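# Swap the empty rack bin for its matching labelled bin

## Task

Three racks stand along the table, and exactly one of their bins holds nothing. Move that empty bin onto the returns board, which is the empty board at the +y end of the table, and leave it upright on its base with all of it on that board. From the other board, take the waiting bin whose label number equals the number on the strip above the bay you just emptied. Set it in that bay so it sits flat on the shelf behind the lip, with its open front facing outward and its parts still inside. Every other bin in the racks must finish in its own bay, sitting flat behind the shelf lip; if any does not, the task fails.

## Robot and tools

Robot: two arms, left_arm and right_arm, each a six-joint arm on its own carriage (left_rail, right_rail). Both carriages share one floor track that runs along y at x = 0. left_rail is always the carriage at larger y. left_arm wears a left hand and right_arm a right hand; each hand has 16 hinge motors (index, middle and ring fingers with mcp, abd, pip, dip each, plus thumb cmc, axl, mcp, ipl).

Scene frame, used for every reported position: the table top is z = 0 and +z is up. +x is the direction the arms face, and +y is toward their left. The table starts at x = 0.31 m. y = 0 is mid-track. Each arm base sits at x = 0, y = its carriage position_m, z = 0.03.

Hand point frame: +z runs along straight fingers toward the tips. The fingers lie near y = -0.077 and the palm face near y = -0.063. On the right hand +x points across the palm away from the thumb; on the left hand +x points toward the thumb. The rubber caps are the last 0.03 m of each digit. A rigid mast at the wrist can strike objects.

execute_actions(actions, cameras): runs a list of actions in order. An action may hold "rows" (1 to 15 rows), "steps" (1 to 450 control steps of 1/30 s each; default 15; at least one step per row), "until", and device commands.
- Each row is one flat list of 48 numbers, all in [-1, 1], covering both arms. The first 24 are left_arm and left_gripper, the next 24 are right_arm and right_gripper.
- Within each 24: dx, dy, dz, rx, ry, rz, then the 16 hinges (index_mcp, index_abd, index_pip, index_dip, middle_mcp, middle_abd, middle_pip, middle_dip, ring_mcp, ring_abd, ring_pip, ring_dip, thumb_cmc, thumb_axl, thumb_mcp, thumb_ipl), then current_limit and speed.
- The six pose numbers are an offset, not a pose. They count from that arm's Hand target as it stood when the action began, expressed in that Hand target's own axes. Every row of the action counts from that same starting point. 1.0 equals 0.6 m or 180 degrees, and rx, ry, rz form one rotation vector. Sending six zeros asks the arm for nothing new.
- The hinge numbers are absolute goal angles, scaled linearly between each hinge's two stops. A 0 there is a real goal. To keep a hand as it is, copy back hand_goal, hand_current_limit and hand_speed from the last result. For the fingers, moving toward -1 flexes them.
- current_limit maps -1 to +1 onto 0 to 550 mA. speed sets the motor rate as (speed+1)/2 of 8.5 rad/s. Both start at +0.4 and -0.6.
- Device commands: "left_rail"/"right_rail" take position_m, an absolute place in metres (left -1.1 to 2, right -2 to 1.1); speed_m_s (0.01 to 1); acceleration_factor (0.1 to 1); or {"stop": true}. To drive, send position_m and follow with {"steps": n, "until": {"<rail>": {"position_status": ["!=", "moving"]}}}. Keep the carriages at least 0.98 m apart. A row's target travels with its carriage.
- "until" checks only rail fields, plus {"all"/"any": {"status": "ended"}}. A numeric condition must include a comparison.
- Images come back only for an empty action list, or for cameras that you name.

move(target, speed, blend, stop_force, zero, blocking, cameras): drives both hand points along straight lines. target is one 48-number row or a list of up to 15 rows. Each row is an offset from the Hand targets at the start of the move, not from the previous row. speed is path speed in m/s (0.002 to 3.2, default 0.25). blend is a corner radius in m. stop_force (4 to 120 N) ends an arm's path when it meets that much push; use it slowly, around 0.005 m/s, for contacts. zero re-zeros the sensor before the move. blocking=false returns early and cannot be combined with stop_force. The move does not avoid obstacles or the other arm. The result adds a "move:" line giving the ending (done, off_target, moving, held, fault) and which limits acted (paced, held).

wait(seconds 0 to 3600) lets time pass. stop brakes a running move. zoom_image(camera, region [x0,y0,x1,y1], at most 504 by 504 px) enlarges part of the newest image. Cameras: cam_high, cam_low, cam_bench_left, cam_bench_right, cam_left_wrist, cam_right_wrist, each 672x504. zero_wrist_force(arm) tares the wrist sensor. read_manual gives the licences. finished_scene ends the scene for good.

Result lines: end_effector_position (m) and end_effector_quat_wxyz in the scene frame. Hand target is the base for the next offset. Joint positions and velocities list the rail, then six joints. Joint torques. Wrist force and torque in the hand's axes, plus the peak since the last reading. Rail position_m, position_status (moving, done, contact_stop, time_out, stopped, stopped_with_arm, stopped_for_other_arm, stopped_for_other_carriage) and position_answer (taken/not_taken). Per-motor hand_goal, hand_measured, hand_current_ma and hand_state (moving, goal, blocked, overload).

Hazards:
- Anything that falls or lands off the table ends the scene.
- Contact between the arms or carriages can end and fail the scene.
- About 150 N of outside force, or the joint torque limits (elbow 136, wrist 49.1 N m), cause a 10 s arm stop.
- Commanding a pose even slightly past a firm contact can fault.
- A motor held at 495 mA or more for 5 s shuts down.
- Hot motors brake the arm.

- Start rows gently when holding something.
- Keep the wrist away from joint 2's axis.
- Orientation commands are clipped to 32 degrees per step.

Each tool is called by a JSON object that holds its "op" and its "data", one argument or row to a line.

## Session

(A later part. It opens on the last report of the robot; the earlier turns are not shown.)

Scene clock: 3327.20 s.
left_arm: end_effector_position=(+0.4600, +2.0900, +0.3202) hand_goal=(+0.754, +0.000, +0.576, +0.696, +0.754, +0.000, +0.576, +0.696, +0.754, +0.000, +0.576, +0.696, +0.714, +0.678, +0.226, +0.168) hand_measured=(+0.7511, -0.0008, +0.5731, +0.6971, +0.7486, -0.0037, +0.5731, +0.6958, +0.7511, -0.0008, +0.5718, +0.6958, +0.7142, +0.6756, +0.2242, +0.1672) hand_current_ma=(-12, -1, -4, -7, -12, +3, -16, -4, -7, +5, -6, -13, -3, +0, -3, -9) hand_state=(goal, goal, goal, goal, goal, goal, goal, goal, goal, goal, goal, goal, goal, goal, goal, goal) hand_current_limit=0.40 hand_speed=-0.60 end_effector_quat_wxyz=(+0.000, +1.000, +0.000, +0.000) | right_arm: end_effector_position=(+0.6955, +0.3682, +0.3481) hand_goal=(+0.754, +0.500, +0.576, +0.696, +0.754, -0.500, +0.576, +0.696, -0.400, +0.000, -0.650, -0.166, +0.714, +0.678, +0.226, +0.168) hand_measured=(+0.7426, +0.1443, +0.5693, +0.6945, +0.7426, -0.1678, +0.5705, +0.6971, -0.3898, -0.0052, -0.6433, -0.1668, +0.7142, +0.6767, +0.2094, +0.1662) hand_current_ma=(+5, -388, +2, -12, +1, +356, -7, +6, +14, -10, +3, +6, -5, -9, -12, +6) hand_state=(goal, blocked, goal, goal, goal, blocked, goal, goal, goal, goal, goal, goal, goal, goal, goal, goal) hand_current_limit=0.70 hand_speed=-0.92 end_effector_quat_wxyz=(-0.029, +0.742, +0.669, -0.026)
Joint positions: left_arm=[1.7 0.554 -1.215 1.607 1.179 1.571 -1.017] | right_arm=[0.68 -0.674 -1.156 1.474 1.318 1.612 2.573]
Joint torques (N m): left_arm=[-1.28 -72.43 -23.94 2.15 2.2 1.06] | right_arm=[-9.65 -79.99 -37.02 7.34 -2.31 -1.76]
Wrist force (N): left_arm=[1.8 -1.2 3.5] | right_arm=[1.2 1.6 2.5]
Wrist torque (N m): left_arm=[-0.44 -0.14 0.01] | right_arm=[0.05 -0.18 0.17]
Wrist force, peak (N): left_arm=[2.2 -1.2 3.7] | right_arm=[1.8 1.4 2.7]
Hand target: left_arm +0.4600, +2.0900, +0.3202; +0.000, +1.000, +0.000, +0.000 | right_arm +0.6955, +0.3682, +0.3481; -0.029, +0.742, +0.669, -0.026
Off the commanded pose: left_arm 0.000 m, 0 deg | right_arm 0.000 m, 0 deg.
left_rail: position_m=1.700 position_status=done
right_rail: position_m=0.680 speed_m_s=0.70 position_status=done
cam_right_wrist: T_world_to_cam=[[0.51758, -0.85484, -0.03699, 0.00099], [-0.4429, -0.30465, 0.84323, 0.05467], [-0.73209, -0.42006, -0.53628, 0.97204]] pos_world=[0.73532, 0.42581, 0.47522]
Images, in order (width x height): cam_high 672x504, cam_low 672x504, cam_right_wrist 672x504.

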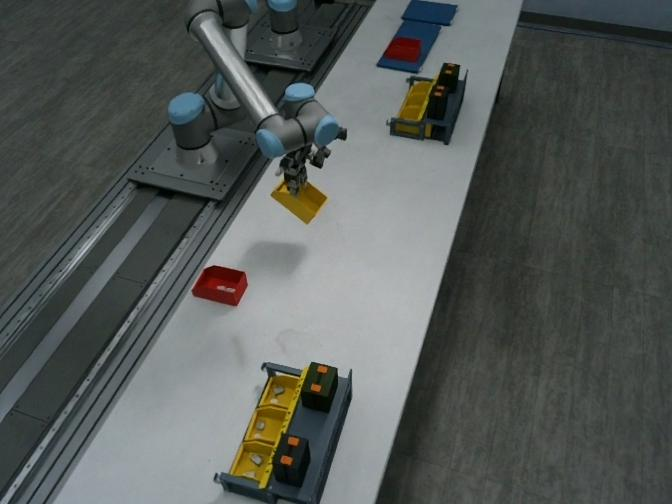

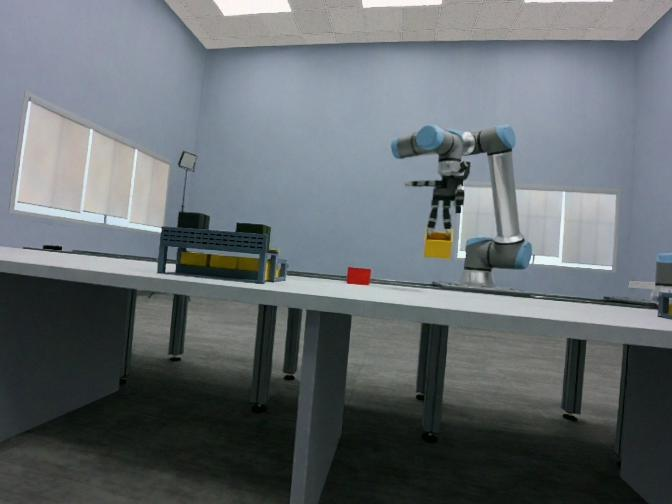

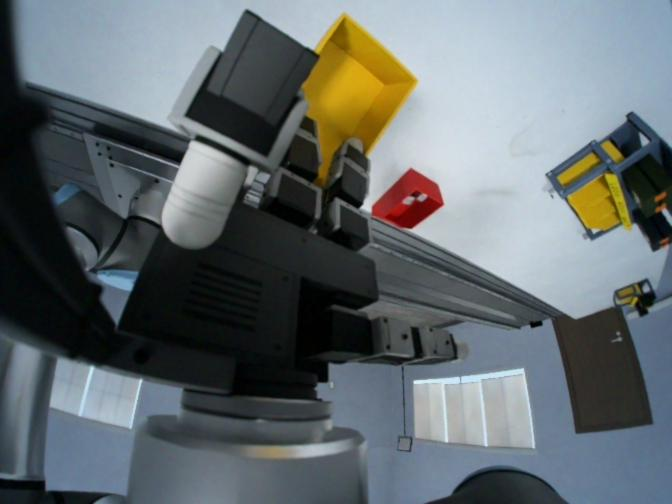

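{"op": "move", "data": {
  "target": [0,0,0,0,0,0,0.754,0,0.576,0.696,0.754,0,0.576,0.696,0.754,0,0.576,0.696,0.714,0.678,0.226,0.168,0.4,-0.6,0,0.0166,0.216,0,0,0,0.754,0.50,0.576,0.696,0.754,-0.5,0.576,0.696,-0.40,0,-0.65,-0.1655,0.714,0.678,0.226,0.168,0.7,-0.92],
  "speed": 0.08
}}

{"op": "move", "data": {
  "target": [0,0,0,0,0,0,0.754,0,0.576,0.696,0.754,0,0.576,0.696,0.754,0,0.576,0.696,0.714,0.678,0.226,0.168,0.4,-0.6,0,0.0064,0.0831,0,0,0,0.754,0.50,0.576,0.696,0.754,-0.5,0.576,0.696,-0.40,0,-0.65,-0.1655,0.714,0.678,0.226,0.168,0.7,-0.92],
  "speed": 0.01,
  "stop_force": 4,
  "cameras": ["cam_right_wrist","cam_high","cam_low"]
}}

{"op": "zoom_image", "data": {
  "camera": "cam_high",
  "region": [200, 120, 360, 280]
}}

{"op": "zoom_image", "data": {
  "camera": "cam_low",
  "region": [330, 180, 480, 300]
}}

Scene clock: 3353.87 s.
left_arm: end_effector_position=(+0.4600, +2.0900, +0.3202) hand_goal=(+0.754, +0.000, +0.576, +0.696, +0.754, +0.000, +0.576, +0.696, +0.754, +0.000, +0.576, +0.696, +0.714, +0.678, +0.226, +0.168) hand_measured=(+0.7511, -0.0008, +0.5731, +0.6958, +0.7511, -0.0052, +0.5731, +0.6958, +0.7511, -0.0008, +0.5731, +0.6958, +0.7142, +0.6746, +0.2232, +0.1672) hand_current_ma=(-11, -9, -13, -3, -18, +15, -12, -12, -15, +14, -1, -8, -7, -7, +9, -5) hand_state=(goal, goal, goal, goal, goal, goal, goal, goal, goal, goal, goal, goal, goal, goal, goal, goal) hand_current_limit=0.40 hand_speed=-0.60 end_effector_quat_wxyz=(+0.000, +1.000, +0.000, +0.000) | right_arm: end_effector_position=(+0.6954, +0.3682, +0.2182) hand_goal=(+0.754, +0.500, +0.576, +0.696, +0.754, -0.500, +0.576, +0.696, -0.400, +0.000, -0.650, -0.166, +0.714, +0.678, +0.226, +0.168) hand_measured=(+0.7426, +0.1443, +0.5693, +0.6945, +0.7414, -0.1678, +0.5705, +0.6971, -0.3898, -0.0037, -0.6420, -0.1668, +0.7129, +0.6767, +0.2094, +0.1672) hand_current_ma=(+5, -391, -1, -8, -1, +352, +0, +3, +8, -10, +3, +4, +0, -10, -3, +8) hand_state=(goal, blocked, goal, goal, goal, blocked, goal, goal, goal, goal, goal, goal, goal, goal, goal, goal) hand_current_limit=0.70 hand_speed=-0.92 end_effector_quat_wxyz=(-0.029, +0.742, +0.669, -0.026)
Joint positions: left_arm=[1.7 0.554 -1.215 1.607 1.179 1.571 -1.017] | right_arm=[0.68 -0.674 -1.069 1.592 1.113 1.612 2.573]
Joint torques (N m): left_arm=[-2.17 -71.37 -23.84 2.25 2.22 0.9] | right_arm=[-7.87 -67.62 -29.18 1.3 2.49 -1.29]
Wrist force (N): left_arm=[1.7 -1.2 3.2] | right_arm=[0.7 1.3 2.1]
Wrist torque (N m): left_arm=[-0.43 -0.14 0.01] | right_arm=[0.06 -0.10 0.13]
Wrist force, peak (N): left_arm=[2.2 -1.0 3.8] | right_arm=[1.2 2.0 2.6]
Hand target: left_arm +0.4600, +2.0900, +0.3202; +0.000, +1.000, +0.000, +0.000 | right_arm +0.6954, +0.3682, +0.2181; -0.029, +0.742, +0.669, -0.026
Off the commanded pose: left_arm 0.000 m, 0 deg | right_arm 0.000 m, 0 deg.
left_rail: position_m=1.700 position_status=done
right_rail: position_m=0.680 speed_m_s=0.70 position_status=done
move: done

Scene clock: 3359.70 s.
left_arm: end_effector_position=(+0.4600, +2.0900, +0.3202) hand_goal=(+0.754, +0.000, +0.576, +0.696, +0.754, +0.000, +0.576, +0.696, +0.754, +0.000, +0.576, +0.696, +0.714, +0.678, +0.226, +0.168) hand_measured=(+0.7498, -0.0008, +0.5731, +0.6971, +0.7511, -0.0037, +0.5731, +0.6971, +0.7498, -0.0008, +0.5731, +0.6958, +0.7142, +0.6756, +0.2232, +0.1672) hand_current_ma=(-11, -4, -14, -6, -10, +0, -15, -12, -15, +8, -9, -5, -10, +5, +4, -6) hand_state=(goal, goal, goal, goal, goal, goal, goal, goal, goal, goal, goal, goal, goal, goal, goal, goal) hand_current_limit=0.40 hand_speed=-0.60 end_effector_quat_wxyz=(+0.000, +1.000, +0.000, +0.000) | right_arm: end_effector_position=(+0.6954, +0.3682, +0.1681) hand_goal=(+0.754, +0.500, +0.576, +0.696, +0.754, -0.500, +0.576, +0.696, -0.400, +0.000, -0.650, -0.166, +0.714, +0.678, +0.226, +0.168) hand_measured=(+0.7426, +0.1457, +0.5693, +0.6907, +0.7450, -0.1678, +0.5705, +0.6907, -0.3898, -0.0037, -0.6420, -0.1668, +0.7129, +0.6777, +0.2094, +0.1662) hand_current_ma=(+6, -395, +8, -12, +6, +357, -5, +0, +6, -11, +1, +15, +0, -15, -13, +13) hand_state=(goal, blocked, goal, goal, goal, blocked, goal, goal, goal, goal, goal, goal, goal, goal, goal, goal) hand_current_limit=0.70 hand_speed=-0.92 end_effector_quat_wxyz=(-0.029, +0.742, +0.669, -0.026)
Joint positions: left_arm=[1.7 0.554 -1.215 1.607 1.179 1.571 -1.017] | right_arm=[0.68 -0.674 -1.026 1.624 1.037 1.612 2.573]
Joint torques (N m): left_arm=[-2.12 -72.18 -24.14 2.06 2.13 0.98] | right_arm=[12.27 -69.71 -26.55 1.27 3.22 1.28]
Wrist force (N): left_arm=[1.8 -0.9 3.2] | right_arm=[0.8 1.5 1.7]
Wrist torque (N m): left_arm=[-0.38 -0.16 0.01] | right_arm=[0.14 -0.15 0.14]
Wrist force, peak (N): left_arm=[2.3 -0.8 3.6] | right_arm=[1.2 1.7 2.4]
Hand target: left_arm +0.4600, +2.0900, +0.3202; +0.000, +1.000, +0.000, +0.000 | right_arm +0.6954, +0.3682, +0.1681; -0.029, +0.742, +0.669, -0.026
Off the commanded pose: left_arm 0.000 m, 0 deg | right_arm 0.000 m, 0 deg.
left_rail: position_m=1.700 position_status=done
right_rail: position_m=0.680 speed_m_s=0.70 position_status=done
move: done
cam_right_wrist: T_world_to_cam=[[0.51758, -0.85484, -0.03699, -0.00567], [-0.4429, -0.30465, 0.84323, 0.20646], [-0.73209, -0.42006, -0.53628, 0.87551]] pos_world=[0.73532, 0.42581, 0.29522]
Images, in order (width x height): cam_high 672x504, cam_low 672x504, cam_right_wrist 672x504.

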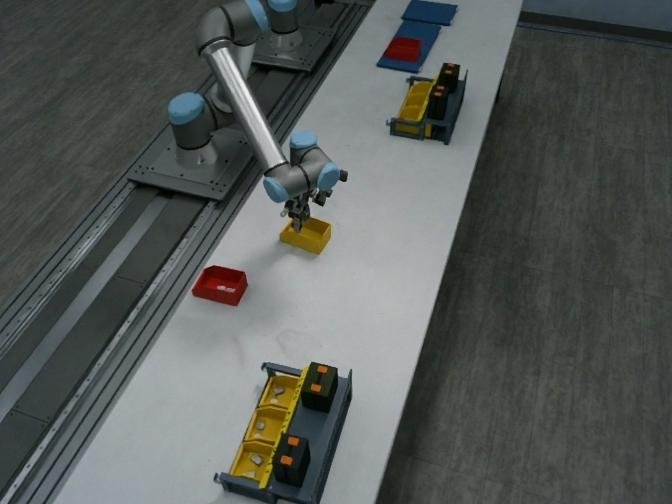

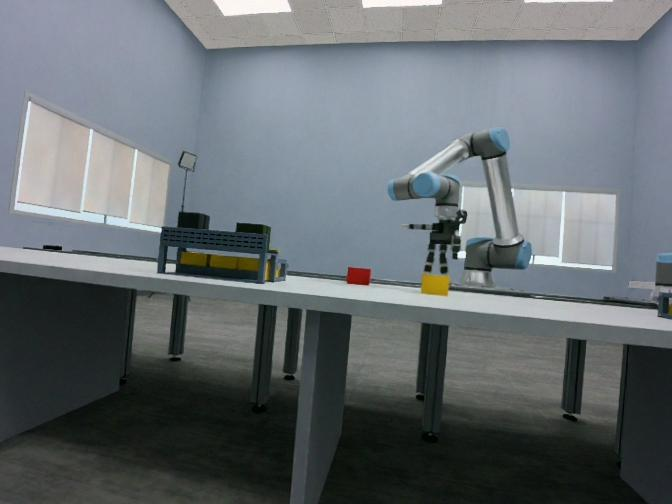

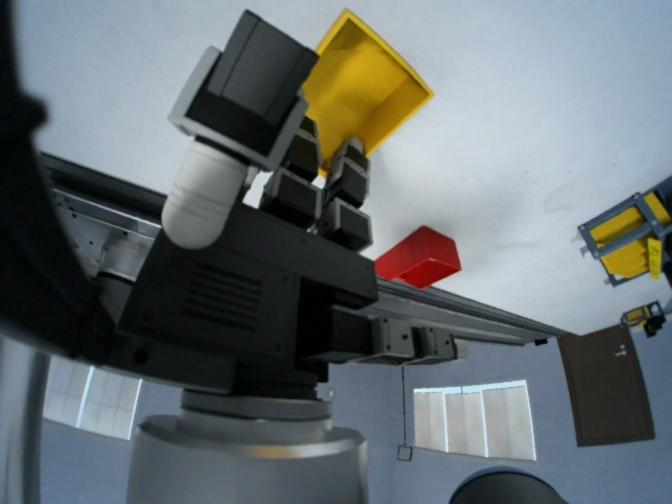

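Scaled by 3.150.

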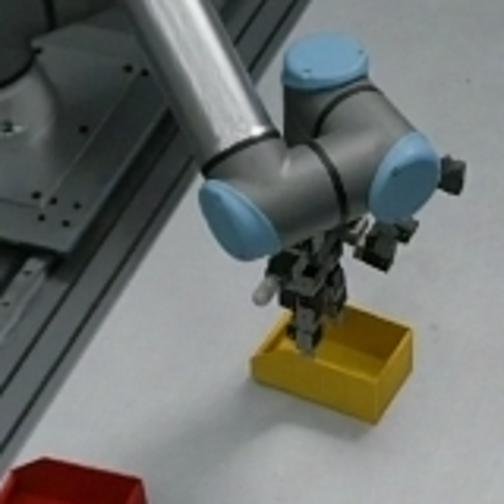

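Scaled by 3.360.

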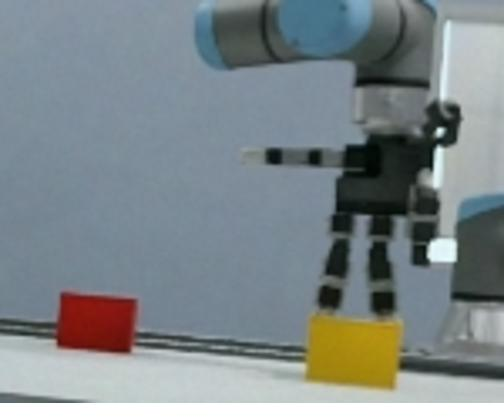

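{"op": "move", "data": {
  "target": [0,0,0,0,0,0,0.754,0,0.576,0.696,0.754,0,0.576,0.696,0.754,0,0.576,0.696,0.714,0.678,0.226,0.168,0.4,-0.6,0,0.0026,0.0332,0,0,0,0.754,0.50,0.576,0.696,0.754,-0.5,0.576,0.696,-0.40,0,-0.65,-0.1655,0.714,0.678,0.226,0.168,0.7,-0.92],
  "speed": 0.008,
  "stop_force": 4,
  "zero": true,
  "cameras": ["cam_high","cam_low"]
}}

{"op": "zoom_image", "data": {
  "camera": "cam_high",
  "region": [240, 180, 360, 280]
}}

Scene clock: 3370.60 s.
left_arm: end_effector_position=(+0.4600, +2.0900, +0.3202) hand_goal=(+0.754, +0.000, +0.576, +0.696, +0.754, +0.000, +0.576, +0.696, +0.754, +0.000, +0.576, +0.696, +0.714, +0.678, +0.226, +0.168) hand_measured=(+0.7511, -0.0023, +0.5731, +0.6971, +0.7498, -0.0037, +0.5731, +0.6971, +0.7511, -0.0008, +0.5731, +0.6958, +0.7142, +0.6756, +0.2242, +0.1672) hand_current_ma=(-11, -6, +2, +4, -12, +0, -23, +2, -17, +11, -3, -10, -9, -10, -3, -4) hand_state=(goal, goal, goal, goal, goal, goal, goal, goal, goal, goal, goal, goal, goal, goal, goal, goal) hand_current_limit=0.40 hand_speed=-0.60 end_effector_quat_wxyz=(+0.000, +1.000, +0.000, +0.000) | right_arm: end_effector_position=(+0.6954, +0.3682, +0.1637) hand_goal=(+0.754, +0.500, +0.576, +0.696, +0.754, -0.500, +0.576, +0.696, -0.400, +0.000, -0.650, -0.166, +0.714, +0.678, +0.226, +0.168) hand_measured=(+0.7426, +0.1457, +0.5693, +0.6907, +0.7450, -0.1678, +0.5705, +0.6894, -0.3898, -0.0037, -0.6420, -0.1655, +0.7129, +0.6777, +0.2094, +0.1662) hand_current_ma=(+7, -388, +8, -13, +9, +358, -1, +7, +9, -11, +8, +7, +0, -13, -10, +11) hand_state=(goal, blocked, goal, goal, goal, blocked, goal, goal, goal, goal, goal, goal, goal, goal, goal, goal) hand_current_limit=0.70 hand_speed=-0.92 end_effector_quat_wxyz=(-0.029, +0.742, +0.669, -0.026)
Joint positions: left_arm=[1.7 0.554 -1.215 1.607 1.179 1.571 -1.017] | right_arm=[0.68 -0.674 -1.022 1.627 1.031 1.612 2.573]
Joint torques (N m): left_arm=[-1.97 -71.27 -23.86 2.33 2.24 0.72] | right_arm=[12.5 -88.95 -40.29 7.96 2.69 0.8]
Wrist force (N): left_arm=[2.0 -1.1 3.2] | right_arm=[0.6 1.7 -1.1]
Wrist torque (N m): left_arm=[-0.41 -0.18 0.03] | right_arm=[0.29 -0.17 0.12]
Wrist force, peak (N): left_arm=[1.9 -1.1 3.8] | right_arm=[0.7 1.3 -5.7]
Hand target: left_arm +0.4600, +2.0900, +0.3202; +0.000, +1.000, +0.000, +0.000 | right_arm +0.6954, +0.3682, +0.1638; -0.029, +0.742, +0.669, -0.026 (not the last commanded pose)
Off the commanded pose: left_arm 0.000 m, 0 deg | right_arm 0.016 m, 0 deg.
left_rail: position_m=1.700 position_status=done
right_rail: position_m=0.680 speed_m_s=0.70 position_status=done
move: contact (right_arm)

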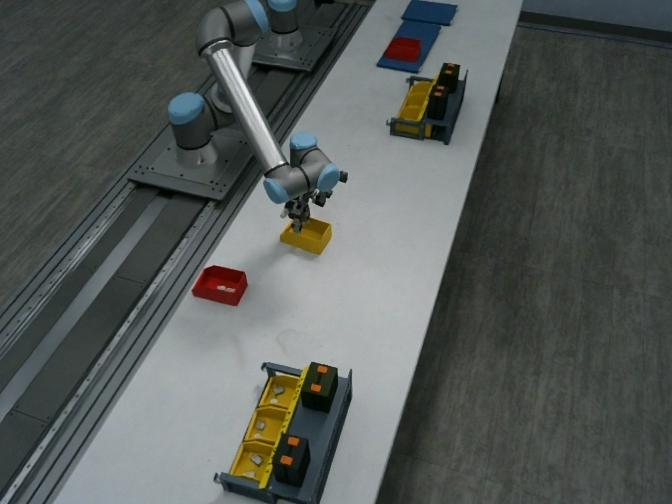

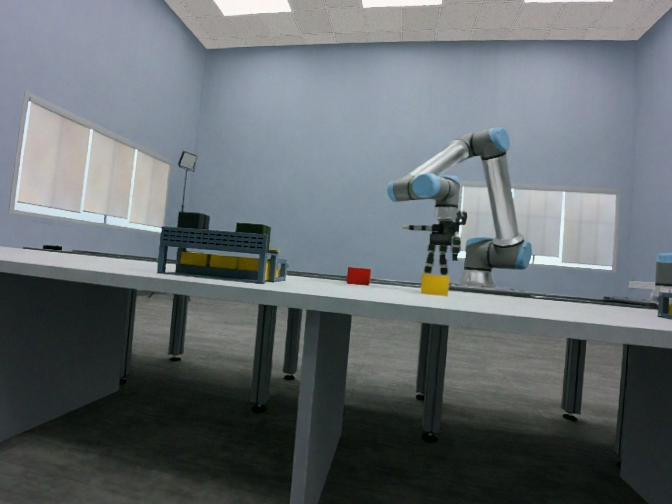

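Scaled by 4.200.

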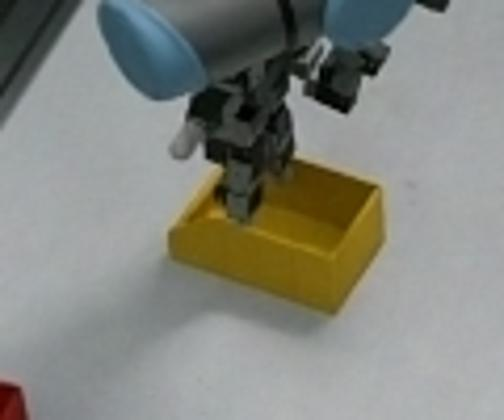

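{"op": "execute_actions", "data": {
  "actions": [
    {"rows":[[0,0,0,0,0,0,0.754,0,0.576,0.696,0.754,0,0.576,0.696,0.754,0,0.576,0.696,0.714,0.678,0.226,0.168,0.4,-0.6,0,0,0,0,0,0,0.754,-0.06,0.576,0.696,0.754,0.06,0.576,0.696,-0.40,0,-0.65,-0.1655,0.714,0.678,0.226,0.168,0.7,-0.9]],"steps":60}
  ]
}}

{"op": "move", "data": {
  "target": [0,0,0,0,0,0,0.754,0,0.576,0.696,0.754,0,0.576,0.696,0.754,0,0.576,0.696,0.714,0.678,0.226,0.168,0.4,-0.6,0,-0.0128,-0.166,0,0,0,0.754,-0.06,0.576,0.696,0.754,0.06,0.576,0.696,-0.40,0,-0.65,-0.1655,0.714,0.678,0.226,0.168,0.7,-0.7],
  "speed": 0.06,
  "cameras": ["cam_right_wrist","cam_high"]
}}

{"op": "zoom_image", "data": {
  "camera": "cam_right_wrist",
  "region": [280, 0, 480, 180]
}}

{"op": "zoom_image", "data": {
  "camera": "cam_high",
  "region": [170, 180, 350, 320]
}}

Scene clock: 3388.03 s.
left_arm: end_effector_position=(+0.4600, +2.0900, +0.3202) hand_goal=(+0.754, +0.000, +0.576, +0.696, +0.754, +0.000, +0.576, +0.696, +0.754, +0.000, +0.576, +0.696, +0.714, +0.678, +0.226, +0.168) hand_measured=(+0.7498, -0.0008, +0.5718, +0.6971, +0.7498, -0.0037, +0.5731, +0.6958, +0.7498, -0.0008, +0.5731, +0.6958, +0.7142, +0.6756, +0.2242, +0.1672) hand_current_ma=(-10, -4, -9, -7, -21, +4, -10, -6, -12, +9, -1, -8, -12, +2, +3, -1) hand_state=(goal, goal, goal, goal, goal, goal, goal, goal, goal, goal, goal, goal, goal, goal, goal, goal) hand_current_limit=0.40 hand_speed=-0.60 end_effector_quat_wxyz=(+0.000, +1.000, +0.000, +0.000) | right_arm: end_effector_position=(+0.6954, +0.3682, +0.1638) hand_goal=(+0.754, -0.060, +0.576, +0.696, +0.754, +0.060, +0.576, +0.696, -0.400, +0.000, -0.650, -0.166, +0.714, +0.678, +0.226, +0.168) hand_measured=(+0.7438, -0.0535, +0.5705, +0.6907, +0.7438, +0.0520, +0.5705, +0.6907, -0.3898, -0.0052, -0.6420, -0.1655, +0.7129, +0.6767, +0.2094, +0.1662) hand_current_ma=(+0, +6, +6, -8, -4, -4, -6, +6, +14, -9, +1, +10, +2, -6, -7, +4) hand_state=(goal, goal, goal, goal, goal, goal, goal, goal, goal, goal, goal, goal, goal, goal, goal, goal) hand_current_limit=0.70 hand_speed=-0.90 end_effector_quat_wxyz=(-0.029, +0.742, +0.669, -0.026)
Joint positions: left_arm=[1.7 0.554 -1.215 1.607 1.179 1.571 -1.017] | right_arm=[0.68 -0.674 -1.022 1.627 1.031 1.612 2.573]
Joint torques (N m): left_arm=[-1.71 -72.04 -24.65 2.45 2.19 0.92] | right_arm=[10.51 -87.46 -40.32 6.7 2.54 1.22]
Wrist force (N): left_arm=[1.9 -1.2 3.7] | right_arm=[0.9 1.4 0.7]
Wrist torque (N m): left_arm=[-0.47 -0.15 0.02] | right_arm=[0.18 -0.14 0.14]
Wrist force, peak (N): left_arm=[2.0 -0.9 3.8] | right_arm=[1.3 1.9 -1.4]
Hand target: left_arm +0.4600, +2.0900, +0.3202; +0.000, +1.000, +0.000, +0.000 | right_arm +0.6954, +0.3682, +0.1638; -0.029, +0.742, +0.669, -0.026
Off the commanded pose: left_arm 0.000 m, 0 deg | right_arm 0.000 m, 0 deg.
left_rail: position_m=1.700 position_status=done
right_rail: position_m=0.680 speed_m_s=0.70 position_status=done

Scene clock: 3390.13 s.
left_arm: end_effector_position=(+0.4600, +2.0900, +0.3202) hand_goal=(+0.754, +0.000, +0.576, +0.696, +0.754, +0.000, +0.576, +0.696, +0.754, +0.000, +0.576, +0.696, +0.714, +0.678, +0.226, +0.168) hand_measured=(+0.7498, -0.0008, +0.5731, +0.6958, +0.7511, -0.0037, +0.5731, +0.6958, +0.7498, -0.0008, +0.5731, +0.6958, +0.7142, +0.6756, +0.2242, +0.1672) hand_current_ma=(-11, -8, -6, -5, -16, -1, -17, -5, -17, +7, -2, -4, -5, +2, -4, -4) hand_state=(goal, goal, goal, goal, goal, goal, goal, goal, goal, goal, goal, goal, goal, goal, goal, goal) hand_current_limit=0.40 hand_speed=-0.60 end_effector_quat_wxyz=(+0.000, +1.000, +0.000, +0.000) | right_arm: end_effector_position=(+0.6954, +0.3682, +0.2636) hand_goal=(+0.754, -0.060, +0.576, +0.696, +0.754, +0.060, +0.576, +0.696, -0.400, +0.000, -0.650, -0.166, +0.714, +0.678, +0.226, +0.168) hand_measured=(+0.7438, -0.0521, +0.5705, +0.6907, +0.7450, +0.0534, +0.5705, +0.6907, -0.3898, -0.0037, -0.6420, -0.1668, +0.7142, +0.6767, +0.2094, +0.1672) hand_current_ma=(+0, +15, +8, -3, +7, -4, -9, +1, +14, -9, +1, +7, +1, -11, -12, +7) hand_state=(goal, goal, goal, goal, goal, goal, goal, goal, goal, goal, goal, goal, goal, goal, goal, goal) hand_current_limit=0.70 hand_speed=-0.70 end_effector_quat_wxyz=(-0.029, +0.742, +0.669, -0.026)
Joint positions: left_arm=[1.7 0.554 -1.215 1.607 1.179 1.571 -1.017] | right_arm=[0.68 -0.674 -1.104 1.556 1.183 1.612 2.573]
Joint torques (N m): left_arm=[-3.11 -71.82 -24.57 2.31 2.35 0.93] | right_arm=[8.58 -86.63 -45.96 7.62 0.5 0.8]
Wrist force (N): left_arm=[1.9 -0.9 3.1] | right_arm=[0.9 1.5 1.0]
Wrist torque (N m): left_arm=[-0.37 -0.16 0.01] | right_arm=[0.18 -0.14 0.15]
Wrist force, peak (N): left_arm=[2.1 -1.1 3.6] | right_arm=[0.8 1.9 1.1]
Hand target: left_arm +0.4600, +2.0900, +0.3202; +0.000, +1.000, +0.000, +0.000 | right_arm +0.6954, +0.3682, +0.2636; -0.029, +0.742, +0.669, -0.026
Off the commanded pose: left_arm 0.000 m, 0 deg | right_arm 0.000 m, 0 deg.
left_rail: position_m=1.700 position_status=done
right_rail: position_m=0.680 speed_m_s=0.70 position_status=done
move: done
cam_right_wrist: T_world_to_cam=[[0.51758, -0.85484, -0.03699, -0.00214], [-0.4429, -0.30465, 0.84323, 0.12601], [-0.73209, -0.42006, -0.53628, 0.92667]] pos_world=[0.73532, 0.42581, 0.39062]
Images, in order (width x height): cam_high 672x504, cam_right_wrist 672x504.

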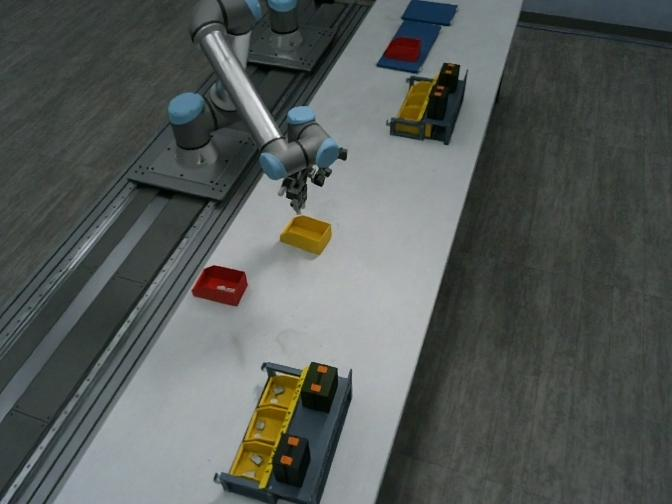

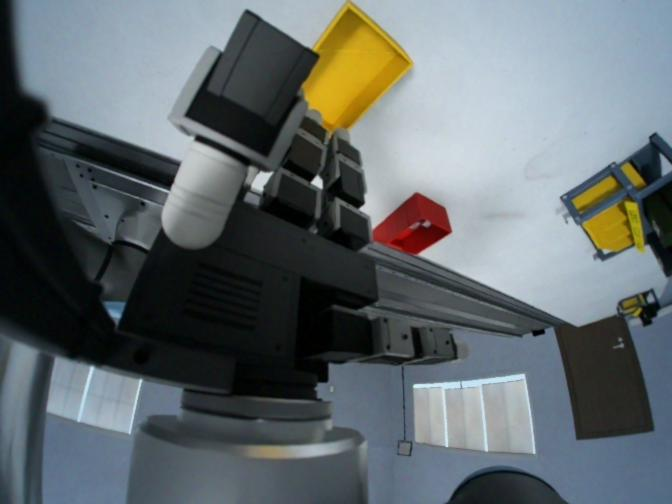

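Scaled by 2.520 from the camera's image (finer frame: 960x720).

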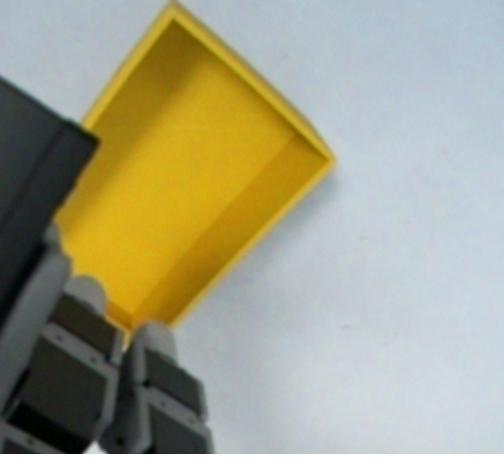

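Scaled by 2.800.

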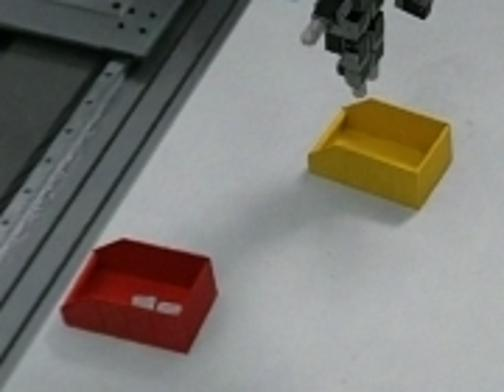

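{"op": "move", "data": {
  "target": [0,0,0,0,0,0,0.754,0,0.576,0.696,0.754,0,0.576,0.696,0.754,0,0.576,0.696,0.714,0.678,0.226,0.168,0.4,-0.6,-0.0331,-0.3192,-0.0423,-0.0244,0,0,0.754,-0.06,0.576,0.696,0.754,0.06,0.576,0.696,-0.40,0,-0.65,-0.1655,0.714,0.678,0.226,0.168,0.7,-0.7],
  "speed": 0.12
}}

{"op": "execute_actions", "data": {
  "actions": [
    {"right_rail":{"position_m":0.36,"speed_m_s":0.5,"acceleration_factor":0.4},"steps":150,"until":{"right_rail":{"position_status":["!=","moving"]}}}
  ]
}}

{"op": "move", "data": {
  "target": [0,0,0,0,0,0,0.754,0,0.576,0.696,0.754,0,0.576,0.696,0.754,0,0.576,0.696,0.714,0.678,0.226,0.168,0.4,-0.6,0,0,0,0,0,-0.0333,0.754,-0.06,0.576,0.696,0.754,0.06,0.576,0.696,-0.40,0,-0.65,-0.1655,0.714,0.678,0.226,0.168,0.7,-0.7],
  "speed": 0.12,
  "cameras": ["cam_right_wrist","cam_high"]
}}

{"op": "zoom_image", "data": {
  "camera": "cam_right_wrist",
  "region": [200, 0, 480, 200]
}}

Scene clock: 3426.97 s.
left_arm: end_effector_position=(+0.4600, +2.0900, +0.3202) hand_goal=(+0.754, +0.000, +0.576, +0.696, +0.754, +0.000, +0.576, +0.696, +0.754, +0.000, +0.576, +0.696, +0.714, +0.678, +0.226, +0.168) hand_measured=(+0.7498, -0.0008, +0.5718, +0.6958, +0.7498, -0.0037, +0.5731, +0.6958, +0.7498, -0.0008, +0.5718, +0.6958, +0.7142, +0.6756, +0.2242, +0.1672) hand_current_ma=(-14, -7, -12, -6, -15, +4, -18, -5, -15, +11, -8, -8, -3, +6, +0, -12) hand_state=(goal, goal, goal, goal, goal, goal, goal, goal, goal, goal, goal, goal, goal, goal, goal, goal) hand_current_limit=0.40 hand_speed=-0.60 end_effector_quat_wxyz=(+0.000, +1.000, +0.000, +0.000) | right_arm: end_effector_position=(+0.5055, +0.3681, +0.3036) hand_goal=(+0.754, -0.060, +0.576, +0.696, +0.754, +0.060, +0.576, +0.696, -0.400, +0.000, -0.650, -0.166, +0.714, +0.678, +0.226, +0.168) hand_measured=(+0.7450, -0.0521, +0.5705, +0.6907, +0.7450, +0.0520, +0.5705, +0.6920, -0.3898, -0.0037, -0.6433, -0.1668, +0.7192, +0.6777, +0.2094, +0.1662) hand_current_ma=(+7, +10, +6, -17, +0, -4, -5, +1, +19, -15, +3, +12, -4, -12, -10, +10) hand_state=(goal, goal, goal, goal, goal, goal, goal, goal, goal, goal, goal, goal, goal, goal, goal, goal) hand_current_limit=0.70 hand_speed=-0.70 end_effector_quat_wxyz=(+0.000, +0.743, +0.669, +0.000)
Joint positions: left_arm=[1.7 0.554 -1.215 1.607 1.179 1.571 -1.017] | right_arm=[0.68 -0.935 -1.421 1.906 1.086 1.571 2.311]
Joint torques (N m): left_arm=[-2.13 -70.67 -24.68 2.39 2.08 0.72] | right_arm=[-11.03 -59.81 -28.63 0.99 -3.27 -1.61]
Wrist force (N): left_arm=[1.6 -1.0 3.2] | right_arm=[1.0 2.0 0.8]
Wrist torque (N m): left_arm=[-0.39 -0.13 -0.01] | right_arm=[0.30 -0.18 0.17]
Wrist force, peak (N): left_arm=[2.0 -1.2 3.8] | right_arm=[1.3 2.1 0.9]
Hand target: left_arm +0.4600, +2.0900, +0.3202; +0.000, +1.000, +0.000, +0.000 | right_arm +0.5054, +0.3681, +0.3037; +0.000, +0.743, +0.669, +0.000
Off the commanded pose: left_arm 0.000 m, 0 deg | right_arm 0.000 m, 0 deg.
left_rail: position_m=1.700 position_status=done
right_rail: position_m=0.680 speed_m_s=0.70 position_status=done
move: done

Scene clock: 3428.93 s.
left_arm: end_effector_position=(+0.4600, +2.0900, +0.3202) hand_goal=(+0.754, +0.000, +0.576, +0.696, +0.754, +0.000, +0.576, +0.696, +0.754, +0.000, +0.576, +0.696, +0.714, +0.678, +0.226, +0.168) hand_measured=(+0.7498, -0.0008, +0.5731, +0.6971, +0.7511, -0.0037, +0.5731, +0.6971, +0.7511, -0.0008, +0.5731, +0.6958, +0.7142, +0.6756, +0.2242, +0.1672) hand_current_ma=(-17, -3, -13, -2, -23, +3, -15, -8, -13, +13, -3, -8, -4, +6, +0, -16) hand_state=(goal, goal, goal, goal, goal, goal, goal, goal, goal, goal, goal, goal, goal, goal, goal, goal) hand_current_limit=0.40 hand_speed=-0.60 end_effector_quat_wxyz=(+0.000, +1.000, +0.000, +0.000) | right_arm: end_effector_position=(+0.5054, +0.0481, +0.3037) hand_goal=(+0.754, -0.060, +0.576, +0.696, +0.754, +0.060, +0.576, +0.696, -0.400, +0.000, -0.650, -0.166, +0.714, +0.678, +0.226, +0.168) hand_measured=(+0.7450, -0.0521, +0.5693, +0.6920, +0.7450, +0.0534, +0.5705, +0.6907, -0.3898, -0.0037, -0.6433, -0.1668, +0.7180, +0.6767, +0.2094, +0.1662) hand_current_ma=(+12, +13, +12, -11, +5, -7, -5, +7, +14, -6, +5, +3, +6, -13, -10, +10) hand_state=(goal, goal, goal, goal, goal, goal, goal, goal, goal, goal, goal, goal, goal, goal, goal, goal) hand_current_limit=0.70 hand_speed=-0.70 end_effector_quat_wxyz=(+0.000, +0.743, +0.669, +0.000)
Joint positions: left_arm=[1.7 0.554 -1.215 1.607 1.179 1.571 -1.017] | right_arm=[0.36 -0.935 -1.422 1.906 1.086 1.571 2.311]
Joint torques (N m): left_arm=[-2.42 -71.17 -24.75 2.28 2.18 0.7] | right_arm=[12.59 -53.57 -32.72 1.91 -2.34 -1.61]
Wrist force (N): left_arm=[2.0 -0.8 3.6] | right_arm=[0.7 1.5 0.8]
Wrist torque (N m): left_arm=[-0.39 -0.17 0.02] | right_arm=[0.24 -0.14 0.14]
Wrist force, peak (N): left_arm=[2.2 -1.2 3.6] | right_arm=[1.5 1.9 1.1]
Hand target: left_arm +0.4600, +2.0900, +0.3202; +0.000, +1.000, +0.000, +0.000 | right_arm +0.5054, +0.0481, +0.3037; +0.000, +0.743, +0.669, +0.000
Off the commanded pose: left_arm 0.000 m, 0 deg | right_arm 0.000 m, 0 deg.
left_rail: position_m=1.700 position_status=done
right_rail: position_m=0.360 speed_m_s=0.50 position_status=done

Scene clock: 3429.90 s.
left_arm: end_effector_position=(+0.4600, +2.0900, +0.3202) hand_goal=(+0.754, +0.000, +0.576, +0.696, +0.754, +0.000, +0.576, +0.696, +0.754, +0.000, +0.576, +0.696, +0.714, +0.678, +0.226, +0.168) hand_measured=(+0.7498, -0.0008, +0.5718, +0.6958, +0.7498, -0.0037, +0.5731, +0.6971, +0.7498, -0.0008, +0.5731, +0.6958, +0.7142, +0.6756, +0.2242, +0.1672) hand_current_ma=(-9, -11, +3, +1, -13, +5, -15, +1, -17, +15, -1, +2, -5, +2, -5, -9) hand_state=(goal, goal, goal, goal, goal, goal, goal, goal, goal, goal, goal, goal, goal, goal, goal, goal) hand_current_limit=0.40 hand_speed=-0.60 end_effector_quat_wxyz=(+0.000, +1.000, +0.000, +0.000) | right_arm: end_effector_position=(+0.5054, +0.0481, +0.3037) hand_goal=(+0.754, -0.060, +0.576, +0.696, +0.754, +0.060, +0.576, +0.696, -0.400, +0.000, -0.650, -0.166, +0.714, +0.678, +0.226, +0.168) hand_measured=(+0.7450, -0.0521, +0.5693, +0.6907, +0.7462, +0.0534, +0.5705, +0.6907, -0.3898, -0.0052, -0.6420, -0.1668, +0.7180, +0.6767, +0.2094, +0.1662) hand_current_ma=(-3, +15, +7, -16, +6, -7, -5, +1, +12, -6, +3, +14, +4, -13, -8, +10) hand_state=(goal, goal, goal, goal, goal, goal, goal, goal, goal, goal, goal, goal, goal, goal, goal, goal) hand_current_limit=0.70 hand_speed=-0.70 end_effector_quat_wxyz=(+0.000, +0.707, +0.707, +0.000)
Joint positions: left_arm=[1.7 0.554 -1.215 1.607 1.179 1.571 -1.017] | right_arm=[0.36 -0.951 -1.417 1.901 1.087 1.571 2.191]
Joint torques (N m): left_arm=[-1.82 -71.04 -24.1 2.44 2.15 0.72] | right_arm=[-9.72 -38.51 -43.82 8.07 -3.29 -1.74]
Wrist force (N): left_arm=[1.8 -1.1 3.3] | right_arm=[0.5 1.8 1.0]
Wrist torque (N m): left_arm=[-0.42 -0.16 0.01] | right_arm=[0.25 -0.13 0.14]
Wrist force, peak (N): left_arm=[1.9 -1.0 3.7] | right_arm=[0.7 2.1 1.2]
Hand target: left_arm +0.4600, +2.0900, +0.3202; +0.000, +1.000, +0.000, +0.000 | right_arm +0.5054, +0.0481, +0.3037; +0.000, +0.707, +0.707, +0.000
Off the commanded pose: left_arm 0.000 m, 0 deg | right_arm 0.000 m, 0 deg.
left_rail: position_m=1.700 position_status=done
right_rail: position_m=0.360 speed_m_s=0.50 position_status=done
move: done
cam_right_wrist: T_world_to_cam=[[0.60496, -0.7962, 0.00938, -0.237], [-0.47203, -0.34912, 0.80951, -0.06238], [-0.64126, -0.49415, -0.58703, 0.64766]] pos_world=[0.52925, 0.10956, 0.43292]
Images, in order (width x height): cam_high 672x504, cam_right_wrist 672x504.

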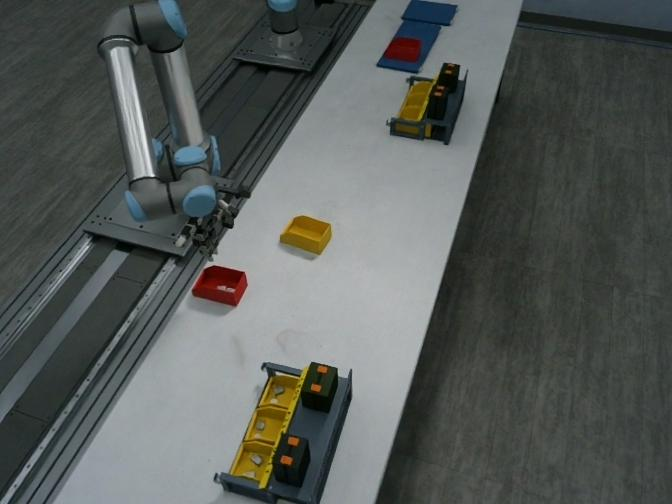

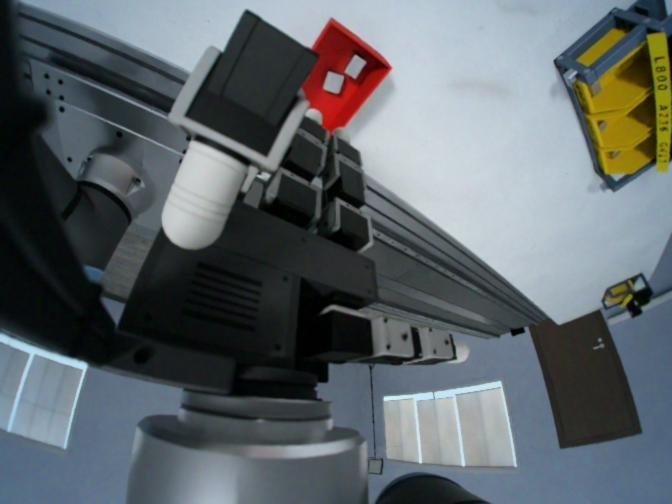

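Scaled by 1.800 from the camera's image (finer frame: 960x720).

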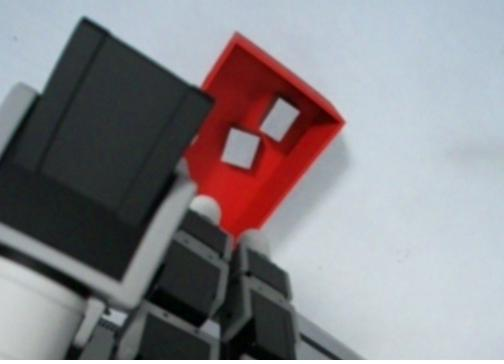

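{"op": "move", "data": {
  "target": [0,0,0,0,0,0,0.754,0,0.576,0.696,0.754,0,0.576,0.696,0.754,0,0.576,0.696,0.714,0.678,0.226,0.168,0.4,-0.6,0.0052,0.0268,0.14,0,0,0,0.754,-0.06,0.576,0.696,0.754,0.06,0.576,0.696,-0.40,0,-0.65,-0.1655,0.714,0.678,0.226,0.168,0.7,-0.7],
  "speed": 0.08,
  "cameras": ["cam_right_wrist","cam_high"]
}}

{"op": "zoom_image", "data": {
  "camera": "cam_right_wrist",
  "region": [250, 0, 470, 170]
}}

{"op": "zoom_image", "data": {
  "camera": "cam_high",
  "region": [160, 200, 300, 320]
}}

Scene clock: 3476.00 s.
left_arm: end_effector_position=(+0.4600, +2.0900, +0.3202) hand_goal=(+0.754, +0.000, +0.576, +0.696, +0.754, +0.000, +0.576, +0.696, +0.754, +0.000, +0.576, +0.696, +0.714, +0.678, +0.226, +0.168) hand_measured=(+0.7498, -0.0008, +0.5731, +0.6971, +0.7498, -0.0037, +0.5731, +0.6971, +0.7498, -0.0008, +0.5731, +0.6958, +0.7142, +0.6756, +0.2242, +0.1672) hand_current_ma=(-7, -11, -9, -4, -3, +2, -5, -1, -22, +5, -7, -3, -7, -1, -4, -1) hand_state=(goal, goal, goal, goal, goal, goal, goal, goal, goal, goal, goal, goal, goal, goal, goal, goal) hand_current_limit=0.40 hand_speed=-0.60 end_effector_quat_wxyz=(+0.000, +1.000, +0.000, +0.000) | right_arm: end_effector_position=(+0.5214, +0.0513, +0.2197) hand_goal=(+0.754, -0.060, +0.576, +0.696, +0.754, +0.060, +0.576, +0.696, -0.400, +0.000, -0.650, -0.166, +0.714, +0.678, +0.226, +0.168) hand_measured=(+0.7450, -0.0535, +0.5705, +0.6907, +0.7450, +0.0534, +0.5705, +0.6907, -0.3898, -0.0037, -0.6420, -0.1668, +0.7180, +0.6777, +0.2094, +0.1672) hand_current_ma=(+9, +14, +0, -11, -1, -6, -8, +4, +14, -9, +10, +8, +0, -14, -14, +8) hand_state=(goal, goal, goal, goal, goal, goal, goal, goal, goal, goal, goal, goal, goal, goal, goal, goal) hand_current_limit=0.70 hand_speed=-0.70 end_effector_quat_wxyz=(+0.000, +0.707, +0.707, +0.000)
Joint positions: left_arm=[1.7 0.554 -1.215 1.607 1.179 1.571 -1.017] | right_arm=[0.36 -0.92 -1.322 1.955 0.938 1.571 2.221]
Joint torques (N m): left_arm=[-1.96 -70.44 -24.91 2.46 2.28 0.7] | right_arm=[12.78 -44.09 -25.36 1.02 -2.96 2.21]
Wrist force (N): left_arm=[1.8 -1.1 3.3] | right_arm=[1.2 1.7 0.8]
Wrist torque (N m): left_arm=[-0.42 -0.15 0.01] | right_arm=[0.22 -0.26 0.03]
Wrist force, peak (N): left_arm=[2.0 -1.2 3.7] | right_arm=[1.2 2.3 0.9]
Hand target: left_arm +0.4600, +2.0900, +0.3202; +0.000, +1.000, +0.000, +0.000 | right_arm +0.5214, +0.0513, +0.2197; +0.000, +0.707, +0.707, +0.000
Off the commanded pose: left_arm 0.000 m, 0 deg | right_arm 0.000 m, 0 deg.
left_rail: position_m=1.700 position_status=done
right_rail: position_m=0.360 speed_m_s=0.50 position_status=done
move: done
cam_right_wrist: T_world_to_cam=[[0.60508, -0.79611, 0.00937, -0.2435], [-0.47208, -0.34928, 0.80941, 0.01425], [-0.6411, -0.49418, -0.58717, 0.61017]] pos_world=[0.54525, 0.11266, 0.34902]
Images, in order (width x height): cam_high 672x504, cam_right_wrist 672x504.

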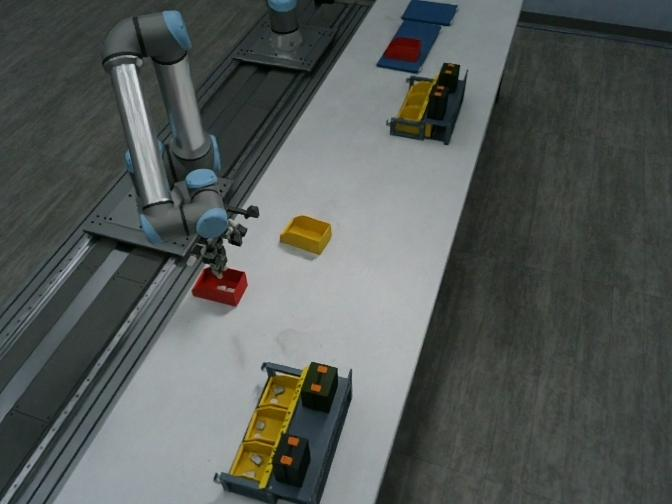

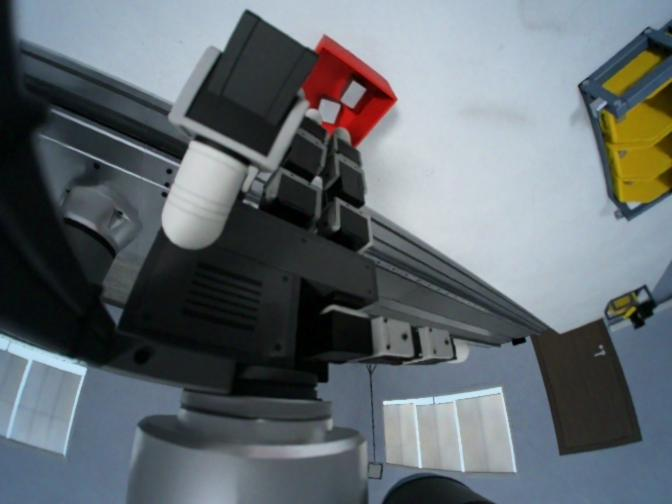

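Scaled by 2.291 from the camera's image (finer frame: 960x720).

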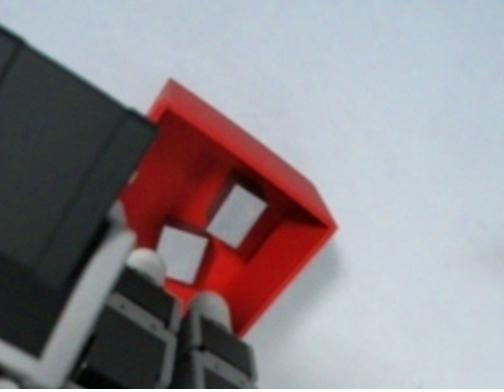

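Scaled by 3.600.

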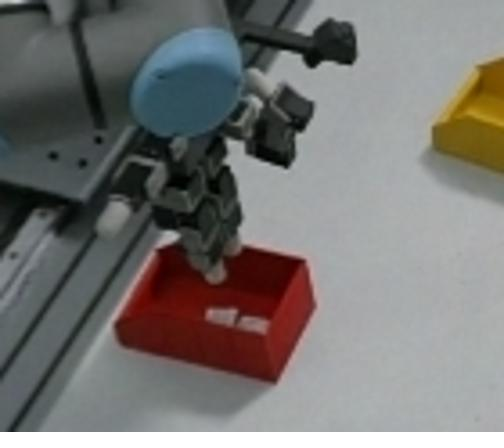

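{"op": "move", "data": {
  "target": [0,0,0,0,0,0,0.754,0,0.576,0.696,0.754,0,0.576,0.696,0.754,0,0.576,0.696,0.714,0.678,0.226,0.168,0.4,-0.6,0,0,0.0795,0,0,0,0.754,-0.06,0.576,0.696,0.754,0.06,0.576,0.696,-0.40,0,-0.65,-0.1655,0.714,0.678,0.226,0.168,0.7,-0.7],
  "speed": 0.04,
  "stop_force": 5,
  "cameras": ["cam_right_wrist"]
}}

Scene clock: 3519.00 s.
left_arm: end_effector_position=(+0.4600, +2.0900, +0.3202) hand_goal=(+0.754, +0.000, +0.576, +0.696, +0.754, +0.000, +0.576, +0.696, +0.754, +0.000, +0.576, +0.696, +0.714, +0.678, +0.226, +0.168) hand_measured=(+0.7511, -0.0008, +0.5731, +0.6971, +0.7498, -0.0052, +0.5731, +0.6971, +0.7498, -0.0008, +0.5718, +0.6958, +0.7142, +0.6756, +0.2232, +0.1672) hand_current_ma=(-10, -9, -4, +11, -11, +2, -11, -7, -17, +10, -11, -9, -11, +6, -1, -5) hand_state=(goal, goal, goal, goal, goal, goal, goal, goal, goal, goal, goal, goal, goal, goal, goal, goal) hand_current_limit=0.40 hand_speed=-0.60 end_effector_quat_wxyz=(+0.000, +1.000, +0.000, +0.000) | right_arm: end_effector_position=(+0.5214, +0.0513, +0.1720) hand_goal=(+0.754, -0.060, +0.576, +0.696, +0.754, +0.060, +0.576, +0.696, -0.400, +0.000, -0.650, -0.166, +0.714, +0.678, +0.226, +0.168) hand_measured=(+0.7450, -0.0521, +0.5705, +0.6907, +0.7450, +0.0520, +0.5705, +0.6907, -0.3898, -0.0037, -0.6420, -0.1668, +0.7192, +0.6777, +0.2094, +0.1662) hand_current_ma=(+7, +12, +10, -9, +4, -9, -14, +12, +14, -6, +11, +3, +3, -13, -15, +11) hand_state=(goal, goal, goal, goal, goal, goal, goal, goal, goal, goal, goal, goal, goal, goal, goal, goal) hand_current_limit=0.70 hand_speed=-0.70 end_effector_quat_wxyz=(+0.000, +0.707, +0.707, +0.000)
Joint positions: left_arm=[1.7 0.554 -1.215 1.607 1.179 1.571 -1.017] | right_arm=[0.36 -0.92 -1.269 1.989 0.85 1.571 2.221]
Joint torques (N m): left_arm=[-2.82 -69.83 -24.51 2.41 2.31 0.64] | right_arm=[-7.8 -45.27 -22.84 0.92 1.41 -1.08]
Wrist force (N): left_arm=[2.4 -1.0 3.4] | right_arm=[1.0 1.7 0.8]
Wrist torque (N m): left_arm=[-0.41 -0.22 0.05] | right_arm=[0.22 -0.21 0.00]
Wrist force, peak (N): left_arm=[2.0 -1.2 3.7] | right_arm=[1.6 2.0 0.9]
Hand target: left_arm +0.4600, +2.0900, +0.3202; +0.000, +1.000, +0.000, +0.000 | right_arm +0.5214, +0.0513, +0.1720; +0.000, +0.707, +0.707, +0.000
Off the commanded pose: left_arm 0.000 m, 0 deg | right_arm 0.000 m, 0 deg.
left_rail: position_m=1.700 position_status=done
right_rail: position_m=0.360 speed_m_s=0.50 position_status=done
move: done
cam_right_wrist: T_world_to_cam=[[0.60516, -0.79605, 0.00937, -0.24302], [-0.47197, -0.34927, 0.80948, 0.05281], [-0.64111, -0.49429, -0.58708, 0.5822]] pos_world=[0.54525, 0.11276, 0.30132]

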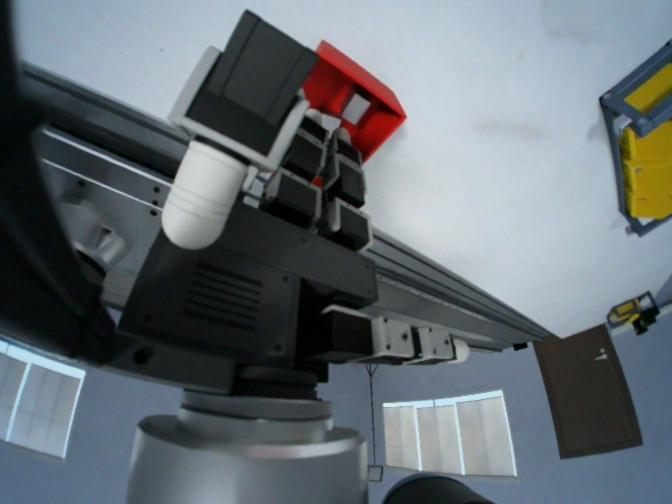

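{"op": "execute_actions", "data": {
  "actions": [
    {"rows":[[0,0,0,0,0,0,0.754,0,0.576,0.696,0.754,0,0.576,0.696,0.754,0,0.576,0.696,0.714,0.678,0.226,0.168,0.4,-0.6,0,0,0,0,0,0,0.754,0.2,0.576,0.696,0.754,-0.2,0.576,0.696,-0.40,0,-0.65,-0.1655,0.714,0.678,0.226,0.168,0.7,-0.92]],"steps":45},
    {"rows":[[0,0,0,0,0,0,0.754,0,0.576,0.696,0.754,0,0.576,0.696,0.754,0,0.576,0.696,0.714,0.678,0.226,0.168,0.4,-0.6,0,0,0,0,0,0,0.754,0.54,0.576,0.696,0.754,-0.56,0.576,0.696,-0.40,0,-0.65,-0.1655,0.714,0.678,0.226,0.168,0.7,-0.92]],"steps":60}
  ],
  "cameras": ["cam_right_wrist"]
}}

Scene clock: 3538.57 s.
left_arm: end_effector_position=(+0.4600, +2.0900, +0.3202) hand_goal=(+0.754, +0.000, +0.576, +0.696, +0.754, +0.000, +0.576, +0.696, +0.754, +0.000, +0.576, +0.696, +0.714, +0.678, +0.226, +0.168) hand_measured=(+0.7498, -0.0008, +0.5731, +0.6971, +0.7498, -0.0052, +0.5731, +0.6958, +0.7498, -0.0008, +0.5718, +0.6958, +0.7142, +0.6756, +0.2232, +0.1672) hand_current_ma=(-12, -13, -5, -8, -11, +5, -11, -11, -18, +2, -7, -7, -3, -6, -2, -7) hand_state=(goal, goal, goal, goal, goal, goal, goal, goal, goal, goal, goal, goal, goal, goal, goal, goal) hand_current_limit=0.40 hand_speed=-0.60 end_effector_quat_wxyz=(+0.000, +1.000, +0.000, +0.000) | right_arm: end_effector_position=(+0.5214, +0.0513, +0.1720) hand_goal=(+0.754, +0.540, +0.576, +0.696, +0.754, -0.560, +0.576, +0.696, -0.400, +0.000, -0.650, -0.166, +0.714, +0.678, +0.226, +0.168) hand_measured=(+0.7450, +0.1794, +0.5693, +0.6907, +0.7450, -0.1312, +0.5705, +0.6907, -0.3898, -0.0037, -0.6420, -0.1668, +0.7180, +0.6767, +0.2094, +0.1662) hand_current_ma=(+2, -399, +5, -13, -5, +467, -7, +12, +10, -11, +7, +7, -3, -18, -13, +5) hand_state=(goal, blocked, goal, goal, goal, blocked, goal, goal, goal, goal, goal, goal, goal, goal, goal, goal) hand_current_limit=0.70 hand_speed=-0.92 end_effector_quat_wxyz=(+0.000, +0.707, +0.707, +0.000)
Joint positions: left_arm=[1.7 0.554 -1.215 1.607 1.179 1.571 -1.017] | right_arm=[0.36 -0.92 -1.269 1.989 0.85 1.571 2.221]
Joint torques (N m): left_arm=[-2.16 -71.5 -24.41 2.48 2.17 0.61] | right_arm=[-8.61 -47.99 -24.9 3.54 -2.88 -0.58]
Wrist force (N): left_arm=[2.1 -1.0 3.1] | right_arm=[0.6 2.0 3.4]
Wrist torque (N m): left_arm=[-0.38 -0.19 0.03] | right_arm=[0.09 -0.25 -0.02]
Wrist force, peak (N): left_arm=[2.2 -1.2 3.7] | right_arm=[1.0 2.1 4.2]
Hand target: left_arm +0.4600, +2.0900, +0.3202; +0.000, +1.000, +0.000, +0.000 | right_arm +0.5214, +0.0513, +0.1720; +0.000, +0.707, +0.707, +0.000
Off the commanded pose: left_arm 0.000 m, 0 deg | right_arm 0.000 m, 0 deg.
left_rail: position_m=1.700 position_status=done
right_rail: position_m=0.360 speed_m_s=0.50 position_status=done
cam_right_wrist: T_world_to_cam=[[0.60508, -0.79611, 0.00937, -0.24297], [-0.47208, -0.34928, 0.80941, 0.05298], [-0.6411, -0.49418, -0.58717, 0.58215]] pos_world=[0.54525, 0.11276, 0.30122]

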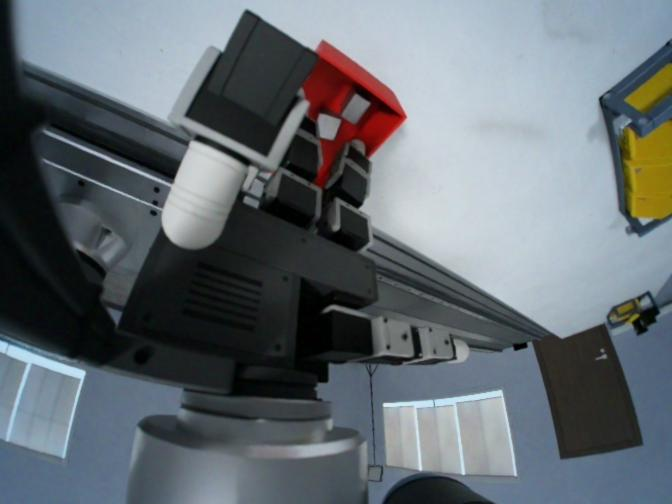

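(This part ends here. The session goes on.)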